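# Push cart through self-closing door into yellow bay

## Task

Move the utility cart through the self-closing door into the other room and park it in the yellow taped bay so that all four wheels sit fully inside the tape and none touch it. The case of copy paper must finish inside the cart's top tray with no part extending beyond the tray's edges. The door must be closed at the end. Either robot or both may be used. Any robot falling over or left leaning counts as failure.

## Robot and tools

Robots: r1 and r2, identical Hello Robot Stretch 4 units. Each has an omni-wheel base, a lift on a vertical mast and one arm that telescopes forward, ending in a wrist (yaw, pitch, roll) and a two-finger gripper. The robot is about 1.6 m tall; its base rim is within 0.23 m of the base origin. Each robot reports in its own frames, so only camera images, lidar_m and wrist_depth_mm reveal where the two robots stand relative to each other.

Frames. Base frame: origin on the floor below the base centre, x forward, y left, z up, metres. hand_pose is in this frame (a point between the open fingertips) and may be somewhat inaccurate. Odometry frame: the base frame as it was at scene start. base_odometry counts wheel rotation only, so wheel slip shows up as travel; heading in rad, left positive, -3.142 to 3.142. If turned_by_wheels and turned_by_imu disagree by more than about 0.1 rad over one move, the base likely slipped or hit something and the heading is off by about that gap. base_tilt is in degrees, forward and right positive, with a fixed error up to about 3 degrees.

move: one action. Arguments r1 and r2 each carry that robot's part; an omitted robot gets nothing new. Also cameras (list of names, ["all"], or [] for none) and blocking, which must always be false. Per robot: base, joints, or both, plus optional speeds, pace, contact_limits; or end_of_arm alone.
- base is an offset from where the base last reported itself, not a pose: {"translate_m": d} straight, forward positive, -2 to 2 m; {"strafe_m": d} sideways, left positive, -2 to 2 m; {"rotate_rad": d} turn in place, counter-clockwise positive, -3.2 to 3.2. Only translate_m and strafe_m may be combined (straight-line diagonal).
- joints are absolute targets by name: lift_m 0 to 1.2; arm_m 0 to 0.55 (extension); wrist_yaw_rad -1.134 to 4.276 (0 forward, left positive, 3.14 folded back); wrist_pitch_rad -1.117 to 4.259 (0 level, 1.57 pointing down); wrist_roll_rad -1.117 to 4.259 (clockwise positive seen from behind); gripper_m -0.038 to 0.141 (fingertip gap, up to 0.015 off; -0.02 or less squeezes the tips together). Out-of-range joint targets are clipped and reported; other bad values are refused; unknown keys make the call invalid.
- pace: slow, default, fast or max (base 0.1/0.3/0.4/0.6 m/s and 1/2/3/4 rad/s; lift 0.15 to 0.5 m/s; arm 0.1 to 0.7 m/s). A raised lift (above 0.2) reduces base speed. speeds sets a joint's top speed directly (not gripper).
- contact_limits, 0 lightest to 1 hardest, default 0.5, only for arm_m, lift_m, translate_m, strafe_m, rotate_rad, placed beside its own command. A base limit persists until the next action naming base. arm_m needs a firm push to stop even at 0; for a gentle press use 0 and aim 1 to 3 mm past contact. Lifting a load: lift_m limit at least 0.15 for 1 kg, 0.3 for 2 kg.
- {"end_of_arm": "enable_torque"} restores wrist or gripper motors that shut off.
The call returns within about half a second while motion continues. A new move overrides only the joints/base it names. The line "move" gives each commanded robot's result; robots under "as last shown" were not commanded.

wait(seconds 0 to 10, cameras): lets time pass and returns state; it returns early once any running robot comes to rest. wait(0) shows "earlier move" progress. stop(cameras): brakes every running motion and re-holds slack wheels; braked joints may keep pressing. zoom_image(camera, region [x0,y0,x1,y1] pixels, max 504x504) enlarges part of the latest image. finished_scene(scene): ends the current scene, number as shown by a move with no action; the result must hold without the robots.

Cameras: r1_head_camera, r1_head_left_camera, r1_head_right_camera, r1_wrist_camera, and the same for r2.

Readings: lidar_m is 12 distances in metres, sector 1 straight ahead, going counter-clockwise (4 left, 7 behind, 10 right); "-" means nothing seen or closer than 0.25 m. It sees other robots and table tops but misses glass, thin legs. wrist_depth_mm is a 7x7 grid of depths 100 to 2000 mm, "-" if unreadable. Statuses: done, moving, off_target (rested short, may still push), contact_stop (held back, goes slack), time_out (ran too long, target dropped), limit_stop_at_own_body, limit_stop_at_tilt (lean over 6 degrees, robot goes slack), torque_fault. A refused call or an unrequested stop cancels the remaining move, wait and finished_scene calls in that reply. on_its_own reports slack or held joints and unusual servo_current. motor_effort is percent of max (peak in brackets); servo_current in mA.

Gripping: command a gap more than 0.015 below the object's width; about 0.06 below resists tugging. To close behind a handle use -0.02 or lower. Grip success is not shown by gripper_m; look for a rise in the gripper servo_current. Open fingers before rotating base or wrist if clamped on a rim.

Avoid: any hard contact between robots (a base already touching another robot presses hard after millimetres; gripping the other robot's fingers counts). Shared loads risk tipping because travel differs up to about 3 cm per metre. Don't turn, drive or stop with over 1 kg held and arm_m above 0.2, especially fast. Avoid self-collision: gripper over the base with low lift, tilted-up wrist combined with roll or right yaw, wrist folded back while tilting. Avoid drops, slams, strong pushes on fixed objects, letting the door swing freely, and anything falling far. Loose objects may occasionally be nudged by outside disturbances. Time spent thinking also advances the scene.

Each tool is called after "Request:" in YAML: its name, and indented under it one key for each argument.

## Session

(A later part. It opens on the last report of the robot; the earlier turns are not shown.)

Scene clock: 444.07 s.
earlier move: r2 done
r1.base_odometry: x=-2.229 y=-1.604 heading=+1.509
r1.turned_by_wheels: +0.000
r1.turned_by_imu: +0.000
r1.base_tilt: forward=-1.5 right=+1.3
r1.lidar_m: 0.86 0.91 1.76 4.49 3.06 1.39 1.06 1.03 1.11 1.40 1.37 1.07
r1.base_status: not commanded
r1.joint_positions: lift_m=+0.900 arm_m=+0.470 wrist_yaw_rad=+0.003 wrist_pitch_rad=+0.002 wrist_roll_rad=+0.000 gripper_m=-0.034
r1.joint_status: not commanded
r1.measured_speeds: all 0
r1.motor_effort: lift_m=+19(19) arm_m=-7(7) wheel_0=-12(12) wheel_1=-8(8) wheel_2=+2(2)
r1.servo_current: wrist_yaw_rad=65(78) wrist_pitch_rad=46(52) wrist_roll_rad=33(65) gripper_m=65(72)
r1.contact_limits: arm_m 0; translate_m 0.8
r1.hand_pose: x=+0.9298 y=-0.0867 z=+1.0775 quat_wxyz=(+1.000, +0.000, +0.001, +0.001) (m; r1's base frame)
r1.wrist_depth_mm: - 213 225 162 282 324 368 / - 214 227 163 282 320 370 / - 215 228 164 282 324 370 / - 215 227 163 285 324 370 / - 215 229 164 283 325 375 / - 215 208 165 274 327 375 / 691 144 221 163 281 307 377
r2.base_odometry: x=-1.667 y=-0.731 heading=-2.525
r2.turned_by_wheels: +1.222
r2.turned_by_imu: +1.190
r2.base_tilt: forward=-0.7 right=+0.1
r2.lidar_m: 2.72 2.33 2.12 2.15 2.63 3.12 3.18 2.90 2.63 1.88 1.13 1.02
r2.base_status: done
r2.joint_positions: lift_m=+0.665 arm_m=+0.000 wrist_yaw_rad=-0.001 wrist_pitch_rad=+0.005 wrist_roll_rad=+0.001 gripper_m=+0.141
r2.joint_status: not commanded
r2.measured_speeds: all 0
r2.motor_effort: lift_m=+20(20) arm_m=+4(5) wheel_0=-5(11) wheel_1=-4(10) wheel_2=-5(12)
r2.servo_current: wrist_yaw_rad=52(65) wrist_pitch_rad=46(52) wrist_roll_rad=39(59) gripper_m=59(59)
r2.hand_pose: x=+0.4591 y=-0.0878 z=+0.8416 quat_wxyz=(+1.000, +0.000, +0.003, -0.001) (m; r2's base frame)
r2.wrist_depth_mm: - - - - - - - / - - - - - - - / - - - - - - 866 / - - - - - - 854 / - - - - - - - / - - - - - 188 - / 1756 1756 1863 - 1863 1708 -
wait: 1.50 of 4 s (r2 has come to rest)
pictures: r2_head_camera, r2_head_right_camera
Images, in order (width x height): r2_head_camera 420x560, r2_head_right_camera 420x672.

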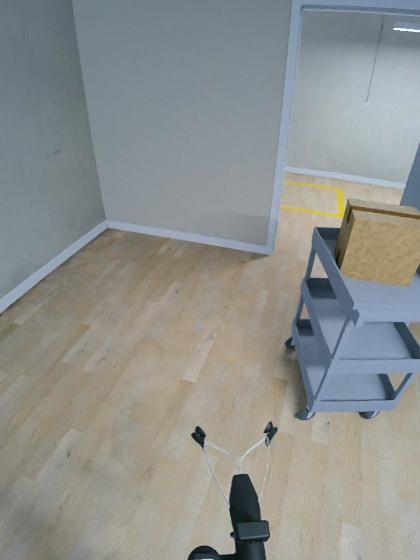

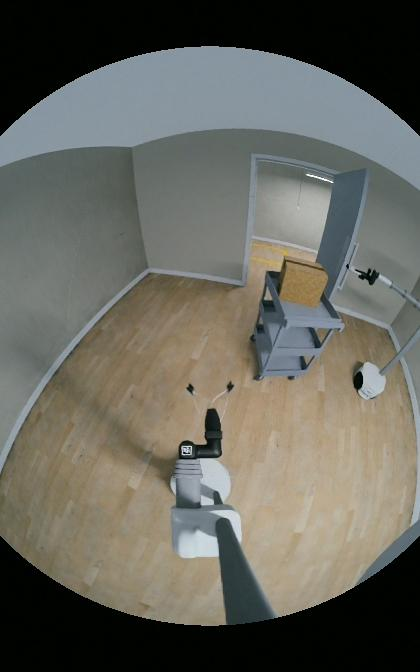

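Request:
move:
  blocking: false
  r2: {"base":{"translate_m":0.16,"strafe_m":-0.53}}

Request:
wait:
  seconds: 4

Request:
move:
  blocking: false
  r2: {"base":{"rotate_rad":-0.12}}

Request:
wait:
  seconds: 1.2
  cameras: ["r2_head_camera","r2_wrist_camera"]

Scene clock: 452.73 s.
move: r2 moving
r1: as last shown
r1.base_tilt: forward=-1.6 right=+1.3
r1.lidar_m: 0.84 0.90 1.72 4.48 3.10 1.36 1.05 1.03 1.12 1.41 1.35 1.05
r1.servo_current: wrist_yaw_rad=46(59) wrist_pitch_rad=39(46) wrist_roll_rad=46(59) gripper_m=52(59)
r1.contact_limits: arm_m 0; translate_m 0.8
r1.wrist_depth_mm: - 214 226 162 281 322 373 / - 214 226 163 281 319 370 / - 216 227 163 282 324 373 / - 215 228 164 283 324 370 / - 214 229 164 283 324 373 / - 216 208 164 273 325 375 / 683 144 223 163 278 307 375
r2.base_odometry: x=-1.693 y=-0.711 heading=-2.525
r2.turned_by_wheels: -0.001
r2.turned_by_imu: +0.000
r2.base_tilt: forward=-0.7 right=+0.1
r2.lidar_m: 2.67 2.36 2.14 2.17 2.67 3.13 3.20 2.85 2.57 1.82 1.14 0.95
r2.base_status: translate_m moving; strafe_m moving
r2.joint_positions: lift_m=+0.665 arm_m=+0.000 wrist_yaw_rad=-0.001 wrist_pitch_rad=+0.005 wrist_roll_rad=+0.001 gripper_m=+0.141
r2.joint_status: not commanded
r2.measured_speeds: translate_m=+0.035 strafe_m=-0.121 rotate_rad=+0.002 lift_m=+0.000 arm_m=+0.000 wrist_yaw_rad=+0.000 wrist_pitch_rad=+0.000 wrist_roll_rad=+0.000
r2.motor_effort: lift_m=+20(20) arm_m=+4(5) wheel_0=+11(11) wheel_1=-10(11) wheel_2=-7(9)
r2.servo_current: wrist_yaw_rad=39(59) wrist_pitch_rad=46(46) wrist_roll_rad=39(52) gripper_m=52(52)
r2.hand_pose: x=+0.4591 y=-0.0878 z=+0.8416 quat_wxyz=(+1.000, +0.000, +0.003, -0.001) (m; r2's base frame)
r2.wrist_depth_mm: - - - - - - - / - - - - - - - / - - - - - - 831 / - - - - - - 831 / - - - - - - - / - - - - - 187 - / 1808 1756 1863 - 1863 1756 -
pictures: none

Scene clock: 455.53 s.
earlier move: r2 done
r1.base_odometry: x=-2.229 y=-1.604 heading=+1.509
r1.turned_by_wheels: +0.000
r1.turned_by_imu: +0.000
r1.base_tilt: forward=-1.5 right=+1.3
r1.lidar_m: 0.84 0.91 1.20 4.46 3.06 1.39 1.05 1.04 1.13 1.40 1.37 1.05
r1.base_status: not commanded
r1.joint_positions: lift_m=+0.900 arm_m=+0.470 wrist_yaw_rad=+0.003 wrist_pitch_rad=+0.002 wrist_roll_rad=+0.000 gripper_m=-0.034
r1.joint_status: not commanded
r1.measured_speeds: all 0
r1.motor_effort: lift_m=+19(19) arm_m=-7(7) wheel_0=-11(12) wheel_1=-8(8) wheel_2=+2(2)
r1.servo_current: wrist_yaw_rad=59(72) wrist_pitch_rad=46(52) wrist_roll_rad=52(72) gripper_m=65(72)
r1.contact_limits: arm_m 0; translate_m 0.8
r1.hand_pose: x=+0.9298 y=-0.0867 z=+1.0775 quat_wxyz=(+1.000, +0.000, +0.001, +0.001) (m; r1's base frame)
r1.wrist_depth_mm: - 213 225 163 282 324 373 / - 214 227 163 282 324 370 / - 215 228 163 282 324 370 / - 214 228 164 283 325 370 / - 216 228 164 283 325 373 / - 215 208 164 274 327 375 / 683 144 222 163 281 309 377
r2.base_odometry: x=-2.104 y=-0.391 heading=-2.525
r2.turned_by_wheels: +0.000
r2.turned_by_imu: +0.001
r2.base_tilt: forward=-0.7 right=+0.0
r2.lidar_m: 0.64 2.81 2.56 2.56 3.17 3.46 3.52 2.39 2.18 1.29 1.27 0.66
r2.base_status: done
r2.joint_positions: lift_m=+0.665 arm_m=+0.000 wrist_yaw_rad=-0.001 wrist_pitch_rad=+0.005 wrist_roll_rad=+0.001 gripper_m=+0.141
r2.joint_status: not commanded
r2.measured_speeds: all 0
r2.motor_effort: lift_m=+20(20) arm_m=+4(5) wheel_0=+1(14) wheel_1=-3(11) wheel_2=-6(10)
r2.servo_current: wrist_yaw_rad=52(65) wrist_pitch_rad=46(52) wrist_roll_rad=46(59) gripper_m=52(59)
r2.hand_pose: x=+0.4591 y=-0.0878 z=+0.8416 quat_wxyz=(+1.000, +0.000, +0.003, -0.001) (m; r2's base frame)
r2.wrist_depth_mm: - - - - - - 931 / - - - - - - 1499 / - - - - 699 654 1537 / - - - 732 661 647 389 / - - - 480 462 452 449 / - - - 492 198 203 - / 1921 1808 1863 - - - -
wait: 2.80 of 4 s (r2 has come to rest)
pictures: none

Scene clock: 456.03 s.
move: r2 moving
r1: as last shown
r1.lidar_m: 0.85 0.89 1.14 4.46 3.09 1.37 1.06 1.03 1.13 1.40 1.37 1.09
r1.servo_current: wrist_yaw_rad=46(72) wrist_pitch_rad=39(46) wrist_roll_rad=46(65) gripper_m=59(65)
r1.contact_limits: arm_m 0; translate_m 0.8
r1.wrist_depth_mm: - 213 226 162 282 322 368 / - 214 226 164 283 322 370 / - 215 227 164 283 324 368 / - 215 228 164 282 324 373 / - 216 228 164 285 325 373 / - 216 208 165 276 325 375 / 691 144 220 163 279 306 377
r2.base_odometry: x=-2.104 y=-0.391 heading=-2.644
r2.turned_by_wheels: -0.119
r2.turned_by_imu: -0.116
r2.base_tilt: forward=-0.7 right=+0.1
r2.lidar_m: 0.65 2.72 2.57 2.56 2.93 3.46 3.44 2.57 2.19 2.19 1.26 0.71
r2.base_status: rotate_rad moving
r2.joint_positions: lift_m=+0.665 arm_m=+0.000 wrist_yaw_rad=-0.001 wrist_pitch_rad=+0.005 wrist_roll_rad=+0.001 gripper_m=+0.141
r2.joint_status: not commanded
r2.measured_speeds: translate_m=+0.000 strafe_m=+0.000 rotate_rad=-0.018 lift_m=+0.000 arm_m=+0.000 wrist_yaw_rad=+0.000 wrist_pitch_rad=+0.000 wrist_roll_rad=+0.000
r2.motor_effort: lift_m=+20(20) arm_m=+4(5) wheel_0=+4(9) wheel_1=+4(8) wheel_2=+4(9)
r2.servo_current: wrist_yaw_rad=46(52) wrist_pitch_rad=46(52) wrist_roll_rad=46(59) gripper_m=52(52)
r2.hand_pose: x=+0.4591 y=-0.0878 z=+0.8416 quat_wxyz=(+1.000, +0.000, +0.003, -0.001) (m; r2's base frame)
r2.wrist_depth_mm: - - - - - 1576 - / - - - - - - - / - - - 723 691 - - / - - - 715 691 430 427 / - - 492 488 492 492 433 / - - 496 - 213 187 - / 1863 1808 1708 - - - 1708
pictures: none

Scene clock: 456.33 s.
earlier move: r2 done
r1.base_odometry: x=-2.229 y=-1.604 heading=+1.509
r1.turned_by_wheels: +0.000
r1.turned_by_imu: +0.000
r1.base_tilt: forward=-1.5 right=+1.3
r1.lidar_m: 0.86 0.91 1.14 4.48 3.10 1.39 1.06 1.04 1.13 1.40 1.37 1.06
r1.base_status: not commanded
r1.joint_positions: lift_m=+0.900 arm_m=+0.470 wrist_yaw_rad=+0.003 wrist_pitch_rad=+0.002 wrist_roll_rad=+0.000 gripper_m=-0.034
r1.joint_status: not commanded
r1.measured_speeds: all 0
r1.motor_effort: lift_m=+19(19) arm_m=-7(7) wheel_0=-11(12) wheel_1=-8(8) wheel_2=+2(2)
r1.servo_current: wrist_yaw_rad=72(72) wrist_pitch_rad=33(46) wrist_roll_rad=39(65) gripper_m=59(65)
r1.contact_limits: arm_m 0; translate_m 0.8
r1.hand_pose: x=+0.9298 y=-0.0867 z=+1.0775 quat_wxyz=(+1.000, +0.000, +0.001, +0.001) (m; r1's base frame)
r1.wrist_depth_mm: - 214 226 162 282 324 368 / - 214 227 163 282 324 370 / - 215 227 164 283 324 368 / - 215 227 163 283 324 370 / - 215 228 164 283 325 373 / - 216 208 164 274 327 373 / 691 144 221 163 279 309 377
r2.base_odometry: x=-2.104 y=-0.391 heading=-2.644
r2.turned_by_wheels: +0.000
r2.turned_by_imu: +0.000
r2.base_tilt: forward=-0.7 right=+0.1
r2.lidar_m: 0.65 2.70 2.56 2.55 2.94 3.47 3.49 2.55 2.18 2.20 1.27 0.70
r2.base_status: done
r2.joint_positions: lift_m=+0.665 arm_m=+0.000 wrist_yaw_rad=-0.001 wrist_pitch_rad=+0.005 wrist_roll_rad=+0.001 gripper_m=+0.141
r2.joint_status: not commanded
r2.measured_speeds: all 0
r2.motor_effort: lift_m=+19(20) arm_m=+5(5) wheel_0=+3(9) wheel_1=+3(8) wheel_2=+4(9)
r2.servo_current: wrist_yaw_rad=52(52) wrist_pitch_rad=52(52) wrist_roll_rad=52(59) gripper_m=59(59)
r2.hand_pose: x=+0.4591 y=-0.0878 z=+0.8416 quat_wxyz=(+1.000, +0.000, +0.003, -0.001) (m; r2's base frame)
r2.wrist_depth_mm: - - - - - 1576 - / - - - - - - - / - - - 723 699 - - / - - - 715 683 433 430 / - - 496 488 488 484 433 / - - 496 - 212 188 - / 1863 1863 1708 - - - 1661
wait: 0.30 of 1.2 s (r2 has come to rest)
pictures: r2_head_camera, r2_wrist_camera
Images, in order (width x height): r2_head_camera 420x560, r2_wrist_camera 616x392.

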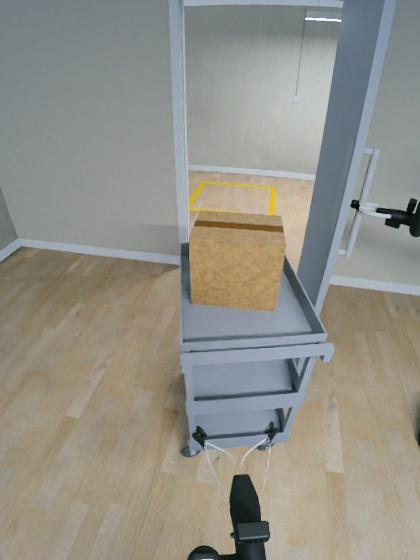

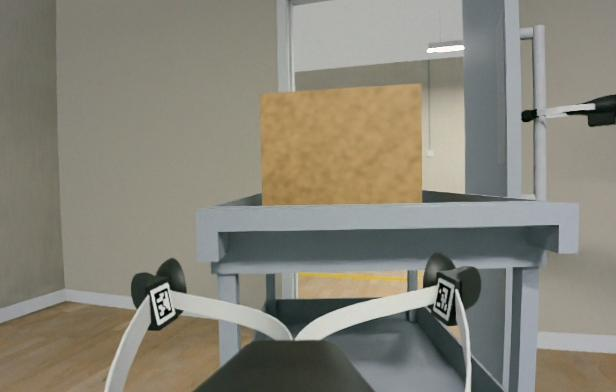

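Request:
move:
  blocking: false
  r2: {"base":{"translate_m":0.55,"strafe_m":-0.02},"pace":"slow","contact_limits":{"translate_m":0.6}}

Request:
wait:
  seconds: 7
  cameras: ["r2_head_camera","r2_wrist_camera"]

Scene clock: 461.27 s.
move: r2 moving
r1: as last shown
r1.base_tilt: forward=-1.6 right=+1.3
r1.lidar_m: 0.85 0.91 1.14 4.46 3.06 1.38 1.08 1.04 1.12 1.42 1.38 1.05
r1.servo_current: wrist_yaw_rad=46(65) wrist_pitch_rad=33(46) wrist_roll_rad=59(65) gripper_m=65(65)
r1.contact_limits: arm_m 0; translate_m 0.8
r1.wrist_depth_mm: - 214 226 162 283 322 370 / - 214 228 163 281 322 370 / - 214 227 164 283 322 368 / - 215 227 163 283 325 373 / - 216 228 163 283 325 373 / - 215 208 164 276 325 373 / 683 144 222 163 281 310 377
r2.base_odometry: x=-2.115 y=-0.397 heading=-2.644
r2.turned_by_wheels: +0.000
r2.turned_by_imu: +0.001
r2.base_tilt: forward=-0.6 right=+0.1
r2.lidar_m: 0.64 2.71 2.55 2.55 2.96 3.45 3.49 2.55 2.21 2.20 1.23 0.68
r2.base_status: translate_m moving; strafe_m moving
r2.joint_positions: lift_m=+0.665 arm_m=+0.000 wrist_yaw_rad=-0.001 wrist_pitch_rad=+0.005 wrist_roll_rad=+0.001 gripper_m=+0.141
r2.joint_status: not commanded
r2.measured_speeds: translate_m=+0.048 strafe_m=-0.002 rotate_rad=+0.002 lift_m=+0.000 arm_m=+0.000 wrist_yaw_rad=+0.000 wrist_pitch_rad=+0.000 wrist_roll_rad=+0.000
r2.motor_effort: lift_m=+20(20) arm_m=+4(5) wheel_0=+11(11) wheel_1=+6(6) wheel_2=-10(10)
r2.servo_current: wrist_yaw_rad=52(52) wrist_pitch_rad=52(52) wrist_roll_rad=46(59) gripper_m=52(52)
r2.contact_limits: translate_m 0.6
r2.hand_pose: x=+0.4591 y=-0.0878 z=+0.8416 quat_wxyz=(+1.000, +0.000, +0.003, -0.001) (m; r2's base frame)
r2.wrist_depth_mm: - - - - - - - / - - - - - - - / - - - 715 691 - - / - - - 707 668 418 418 / - - 480 480 480 480 430 / - - 484 - 212 187 - / 1808 1808 1618 - - - 1661
pictures: none

Scene clock: 467.57 s.
earlier move: r2 done
r1.base_odometry: x=-2.229 y=-1.605 heading=+1.509
r1.turned_by_wheels: +0.000
r1.turned_by_imu: +0.000
r1.base_tilt: forward=-1.5 right=+1.3
r1.lidar_m: 0.84 0.86 1.11 4.48 3.06 1.37 1.06 1.04 1.14 1.40 1.37 1.04
r1.base_status: not commanded
r1.joint_positions: lift_m=+0.900 arm_m=+0.470 wrist_yaw_rad=+0.000 wrist_pitch_rad=+0.002 wrist_roll_rad=+0.000 gripper_m=-0.034
r1.joint_status: not commanded
r1.measured_speeds: all 0
r1.motor_effort: lift_m=+19(19) arm_m=-6(7) wheel_0=-11(12) wheel_1=-6(8) wheel_2=+0(3)
r1.servo_current: wrist_yaw_rad=52(72) wrist_pitch_rad=39(52) wrist_roll_rad=59(65) gripper_m=59(72)
r1.contact_limits: arm_m 0; translate_m 0.8
r1.hand_pose: x=+0.9295 y=-0.0873 z=+1.0775 quat_wxyz=(+1.000, +0.000, +0.001, +0.000) (m; r1's base frame)
r1.wrist_depth_mm: - 211 225 161 283 324 373 / - 211 226 163 285 324 375 / - 211 228 164 283 327 373 / - 212 228 164 286 327 375 / 382 216 228 163 285 327 377 / 314 216 209 165 276 330 377 / 314 207 222 163 282 336 379
r2.base_odometry: x=-2.597 y=-0.636 heading=-2.644
r2.turned_by_wheels: +0.000
r2.turned_by_imu: +0.001
r2.base_tilt: forward=-0.7 right=+0.1
r2.lidar_m: 0.47 2.11 2.45 2.44 2.82 4.00 4.01 2.70 2.30 1.06 0.47 0.43
r2.base_status: done
r2.joint_positions: lift_m=+0.665 arm_m=+0.000 wrist_yaw_rad=-0.005 wrist_pitch_rad=+0.005 wrist_roll_rad=+0.001 gripper_m=+0.141
r2.joint_status: not commanded
r2.measured_speeds: all 0
r2.motor_effort: lift_m=+20(20) arm_m=+4(5) wheel_0=+3(14) wheel_1=+5(9) wheel_2=-8(17)
r2.servo_current: wrist_yaw_rad=39(72) wrist_pitch_rad=46(52) wrist_roll_rad=39(59) gripper_m=52(59)
r2.contact_limits: translate_m 0.6
r2.hand_pose: x=+0.4588 y=-0.0889 z=+0.8416 quat_wxyz=(+1.000, +0.000, +0.003, -0.003) (m; r2's base frame)
r2.wrist_depth_mm: - - - - - 430 389 / - - - - 480 424 392 / - - - - 488 433 397 / - - - - 480 442 394 / - - 219 205 191 178 167 / - 201 222 264 211 195 220 / 1808 1708 1618 - - - -
wait: 6.30 of 7 s (r2 has come to rest)
pictures: r2_head_camera, r2_wrist_camera
Images, in order (width x height): r2_head_camera 420x560, r2_wrist_camera 616x392.

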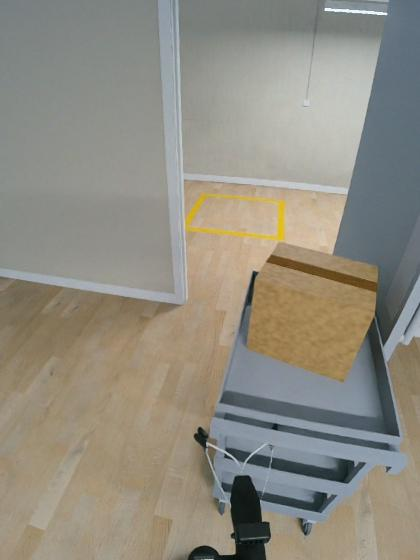

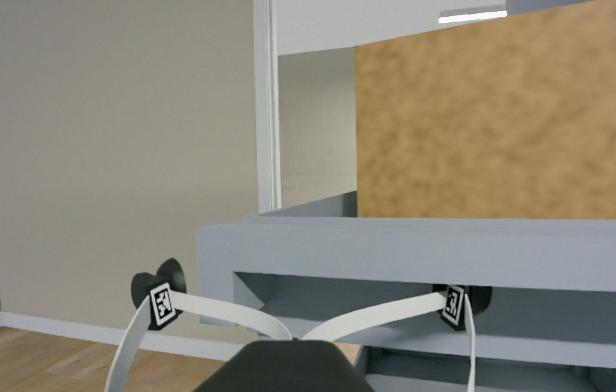

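Request:
move:
  blocking: false
  r2: {"base":{"translate_m":-0.12,"strafe_m":-0.24}}

Request:
wait:
  seconds: 2.5

Request:
move:
  blocking: false
  r2: {"base":{"translate_m":0.33,"strafe_m":0.04},"pace":"slow","contact_limits":{"translate_m":0.6}}

Request:
wait:
  seconds: 5
  cameras: ["r2_head_camera","r2_wrist_camera"]

Scene clock: 485.57 s.
move: r2 moving
r1: as last shown
r1.base_tilt: forward=-1.6 right=+1.3
r1.lidar_m: 0.85 0.83 1.08 4.45 3.09 1.38 1.05 1.05 1.14 1.41 1.37 1.07
r1.motor_effort: lift_m=+19(19) arm_m=-6(6) wheel_0=-10(11) wheel_1=-7(7) wheel_2=+0(0)
r1.servo_current: wrist_yaw_rad=33(52) wrist_pitch_rad=39(46) wrist_roll_rad=39(65) gripper_m=65(65)
r1.contact_limits: arm_m 0; translate_m 0.8
r1.wrist_depth_mm: - 210 226 161 282 324 375 / - 212 227 163 283 325 373 / - 211 227 164 283 327 375 / - 211 228 164 285 324 375 / 384 215 228 163 286 327 375 / 312 215 208 165 276 329 379 / 310 207 221 163 281 336 379
r2.base_odometry: x=-2.598 y=-0.605 heading=-2.643
r2.turned_by_wheels: +0.001
r2.turned_by_imu: +0.002
r2.base_tilt: forward=-0.7 right=+0.0
r2.lidar_m: 0.46 2.12 2.48 2.47 2.85 4.00 4.00 2.65 2.28 1.07 0.51 0.45
r2.base_status: translate_m moving; strafe_m moving
r2.joint_positions: lift_m=+0.665 arm_m=+0.000 wrist_yaw_rad=+0.001 wrist_pitch_rad=+0.005 wrist_roll_rad=+0.001 gripper_m=+0.141
r2.joint_status: not commanded
r2.measured_speeds: translate_m=-0.054 strafe_m=-0.109 rotate_rad=+0.006 lift_m=+0.000 arm_m=+0.000 wrist_yaw_rad=+0.031 wrist_pitch_rad=+0.000 wrist_roll_rad=+0.000
r2.motor_effort: lift_m=+20(20) arm_m=+5(5) wheel_0=+9(10) wheel_1=-10(11) wheel_2=+12(12)
r2.servo_current: wrist_yaw_rad=39(59) wrist_pitch_rad=46(46) wrist_roll_rad=46(59) gripper_m=52(59)
r2.hand_pose: x=+0.4593 y=-0.0873 z=+0.8416 quat_wxyz=(+1.000, +0.000, +0.003, +0.000) (m; r2's base frame)
r2.wrist_depth_mm: - - - - - 427 382 / - - - - 484 424 389 / - - - - 484 430 394 / - - - 1708 480 430 394 / - - 225 208 192 178 167 / - - 231 265 196 225 220 / 1808 1756 1618 - - - -
pictures: none

Scene clock: 487.43 s.
earlier move: r2 done
r1.base_odometry: x=-2.229 y=-1.605 heading=+1.509
r1.turned_by_wheels: +0.000
r1.turned_by_imu: +0.000
r1.base_tilt: forward=-1.6 right=+1.3
r1.lidar_m: 0.85 0.86 0.88 4.46 3.08 1.38 1.05 1.03 1.13 1.41 1.36 1.07
r1.base_status: not commanded
r1.joint_positions: lift_m=+0.900 arm_m=+0.470 wrist_yaw_rad=+0.000 wrist_pitch_rad=+0.002 wrist_roll_rad=+0.000 gripper_m=-0.034
r1.joint_status: not commanded
r1.measured_speeds: all 0
r1.motor_effort: lift_m=+19(19) arm_m=-6(6) wheel_0=-10(11) wheel_1=-6(7) wheel_2=+0(0)
r1.servo_current: wrist_yaw_rad=52(65) wrist_pitch_rad=33(52) wrist_roll_rad=59(65) gripper_m=52(65)
r1.contact_limits: arm_m 0; translate_m 0.8
r1.hand_pose: x=+0.9295 y=-0.0873 z=+1.0775 quat_wxyz=(+1.000, +0.000, +0.001, +0.000) (m; r1's base frame)
r1.wrist_depth_mm: - 211 225 162 285 324 373 / - 211 227 163 283 325 377 / - 212 227 163 282 324 375 / - 212 228 164 285 325 377 / 382 214 228 163 285 329 377 / 310 216 208 164 276 329 379 / 312 207 222 163 283 336 379
r2.base_odometry: x=-2.606 y=-0.368 heading=-2.644
r2.turned_by_wheels: +0.000
r2.turned_by_imu: +0.000
r2.base_tilt: forward=-0.7 right=+0.1
r2.lidar_m: 0.49 0.54 2.69 2.71 3.16 3.95 3.92 2.37 2.03 0.86 0.81 0.49
r2.base_status: done
r2.joint_positions: lift_m=+0.665 arm_m=+0.000 wrist_yaw_rad=+0.002 wrist_pitch_rad=+0.005 wrist_roll_rad=+0.001 gripper_m=+0.141
r2.joint_status: not commanded
r2.measured_speeds: all 0
r2.motor_effort: lift_m=+19(20) arm_m=+4(5) wheel_0=+5(12) wheel_1=-3(12) wheel_2=+6(12)
r2.servo_current: wrist_yaw_rad=39(59) wrist_pitch_rad=52(52) wrist_roll_rad=33(59) gripper_m=52(59)
r2.hand_pose: x=+0.4594 y=-0.0869 z=+0.8416 quat_wxyz=(+1.000, +0.000, +0.003, +0.001) (m; r2's base frame)
r2.wrist_depth_mm: - - - - - 1042 - / - - 603 539 496 597 564 / - - 603 544 504 - 569 / - 559 609 539 496 322 574 / 351 366 277 257 229 212 201 / - 413 198 303 195 216 203 / 1808 433 1863 - - - -
wait: 1.87 of 2.5 s (r2 has come to rest)
pictures: none

Scene clock: 487.93 s.
move: r2 moving
r1: as last shown
r1.lidar_m: 0.84 0.85 0.87 4.46 3.12 1.34 1.05 1.02 1.13 1.42 1.35 1.06
r1.motor_effort: lift_m=+19(19) arm_m=-6(6) wheel_0=-10(11) wheel_1=-7(7) wheel_2=+0(0)
r1.servo_current: wrist_yaw_rad=39(65) wrist_pitch_rad=46(52) wrist_roll_rad=39(65) gripper_m=52(65)
r1.contact_limits: arm_m 0; translate_m 0.8
r1.wrist_depth_mm: - 211 226 161 283 322 373 / - 211 226 163 285 325 373 / - 211 227 164 282 327 375 / - 211 226 164 285 325 375 / 382 215 228 163 283 327 377 / 310 215 209 164 273 329 377 / 310 206 221 163 282 338 379
r2.base_odometry: x=-2.616 y=-0.375 heading=-2.643
r2.turned_by_wheels: +0.000
r2.turned_by_imu: +0.000
r2.base_tilt: forward=-0.7 right=+0.1
r2.lidar_m: 0.48 0.56 2.69 2.71 3.15 3.96 3.95 2.39 2.04 0.88 0.79 0.49
r2.base_status: translate_m moving; strafe_m moving
r2.joint_positions: lift_m=+0.665 arm_m=+0.000 wrist_yaw_rad=+0.002 wrist_pitch_rad=+0.005 wrist_roll_rad=+0.001 gripper_m=+0.141
r2.joint_status: not commanded
r2.measured_speeds: translate_m=+0.048 strafe_m=+0.005 rotate_rad=-0.001 lift_m=+0.000 arm_m=+0.000 wrist_yaw_rad=+0.000 wrist_pitch_rad=+0.000 wrist_roll_rad=+0.000
r2.motor_effort: lift_m=+20(20) arm_m=+4(5) wheel_0=+7(10) wheel_1=+6(7) wheel_2=-10(10)
r2.servo_current: wrist_yaw_rad=46(52) wrist_pitch_rad=46(46) wrist_roll_rad=46(46) gripper_m=46(59)
r2.contact_limits: translate_m 0.6
r2.hand_pose: x=+0.4594 y=-0.0869 z=+0.8416 quat_wxyz=(+1.000, +0.000, +0.003, +0.001) (m; r2's base frame)
r2.wrist_depth_mm: - - 1661 - - 1008 549 / - - 603 530 488 1042 559 / - - 597 530 492 - 564 / - 530 597 535 488 407 559 / 340 353 263 244 220 204 193 / - 368 203 294 195 232 196 / 1756 1618 1708 - - 259 -
pictures: none

Scene clock: 492.03 s.
earlier move: r2 done
r1.base_odometry: x=-2.229 y=-1.605 heading=+1.509
r1.turned_by_wheels: +0.000
r1.turned_by_imu: +0.000
r1.base_tilt: forward=-1.6 right=+1.3
r1.lidar_m: 0.85 0.89 3.94 4.47 3.06 1.37 1.06 1.03 1.11 1.42 1.36 1.04
r1.base_status: not commanded
r1.joint_positions: lift_m=+0.900 arm_m=+0.470 wrist_yaw_rad=+0.000 wrist_pitch_rad=+0.002 wrist_roll_rad=+0.000 gripper_m=-0.034
r1.joint_status: not commanded
r1.measured_speeds: all 0
r1.motor_effort: lift_m=+19(19) arm_m=-6(6) wheel_0=-10(11) wheel_1=-6(7) wheel_2=+0(0)
r1.servo_current: wrist_yaw_rad=33(72) wrist_pitch_rad=39(52) wrist_roll_rad=46(72) gripper_m=52(65)
r1.contact_limits: arm_m 0; translate_m 0.8
r1.hand_pose: x=+0.9295 y=-0.0873 z=+1.0775 quat_wxyz=(+1.000, +0.000, +0.001, +0.000) (m; r1's base frame)
r1.wrist_depth_mm: - 211 226 162 282 324 373 / - 211 226 164 283 325 375 / - 212 227 164 285 325 375 / - 213 228 164 283 327 377 / - 216 228 163 285 327 375 / - 216 208 165 276 329 379 / - 144 223 163 279 338 382
r2.base_odometry: x=-2.877 y=-0.560 heading=-2.644
r2.turned_by_wheels: -0.001
r2.turned_by_imu: +0.002
r2.base_tilt: forward=-0.7 right=+0.1
r2.lidar_m: 0.45 0.57 2.58 2.59 3.01 4.26 - 2.54 1.00 0.73 0.64 0.41
r2.base_status: done
r2.joint_positions: lift_m=+0.665 arm_m=+0.000 wrist_yaw_rad=-0.007 wrist_pitch_rad=+0.005 wrist_roll_rad=+0.001 gripper_m=+0.141
r2.joint_status: not commanded
r2.measured_speeds: all 0
r2.motor_effort: lift_m=+20(20) arm_m=+4(5) wheel_0=+2(11) wheel_1=+4(10) wheel_2=-9(19)
r2.servo_current: wrist_yaw_rad=59(65) wrist_pitch_rad=52(52) wrist_roll_rad=59(65) gripper_m=46(59)
r2.contact_limits: translate_m 0.6
r2.hand_pose: x=+0.4586 y=-0.0893 z=+0.8416 quat_wxyz=(+1.000, +0.000, +0.003, -0.003) (m; r2's base frame)
r2.wrist_depth_mm: - - - - - 421 - / - - - 530 455 469 - / - - - 530 455 469 - / - 296 597 525 449 469 462 / 317 277 240 213 195 177 164 / - 204 300 277 247 194 216 / 1708 399 - - - - -
wait: 4.10 of 5 s (r2 has come to rest)
pictures: r2_head_camera, r2_wrist_camera
Images, in order (width x height): r2_head_camera 420x560, r2_wrist_camera 616x392.

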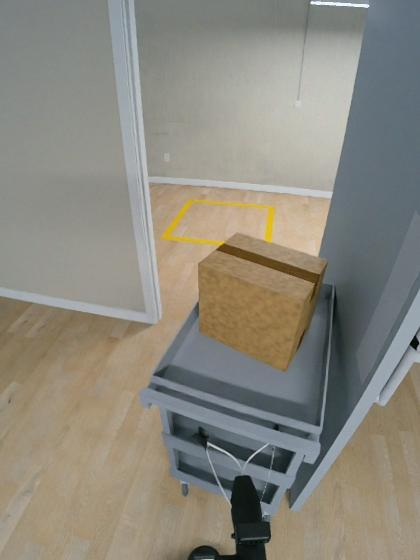

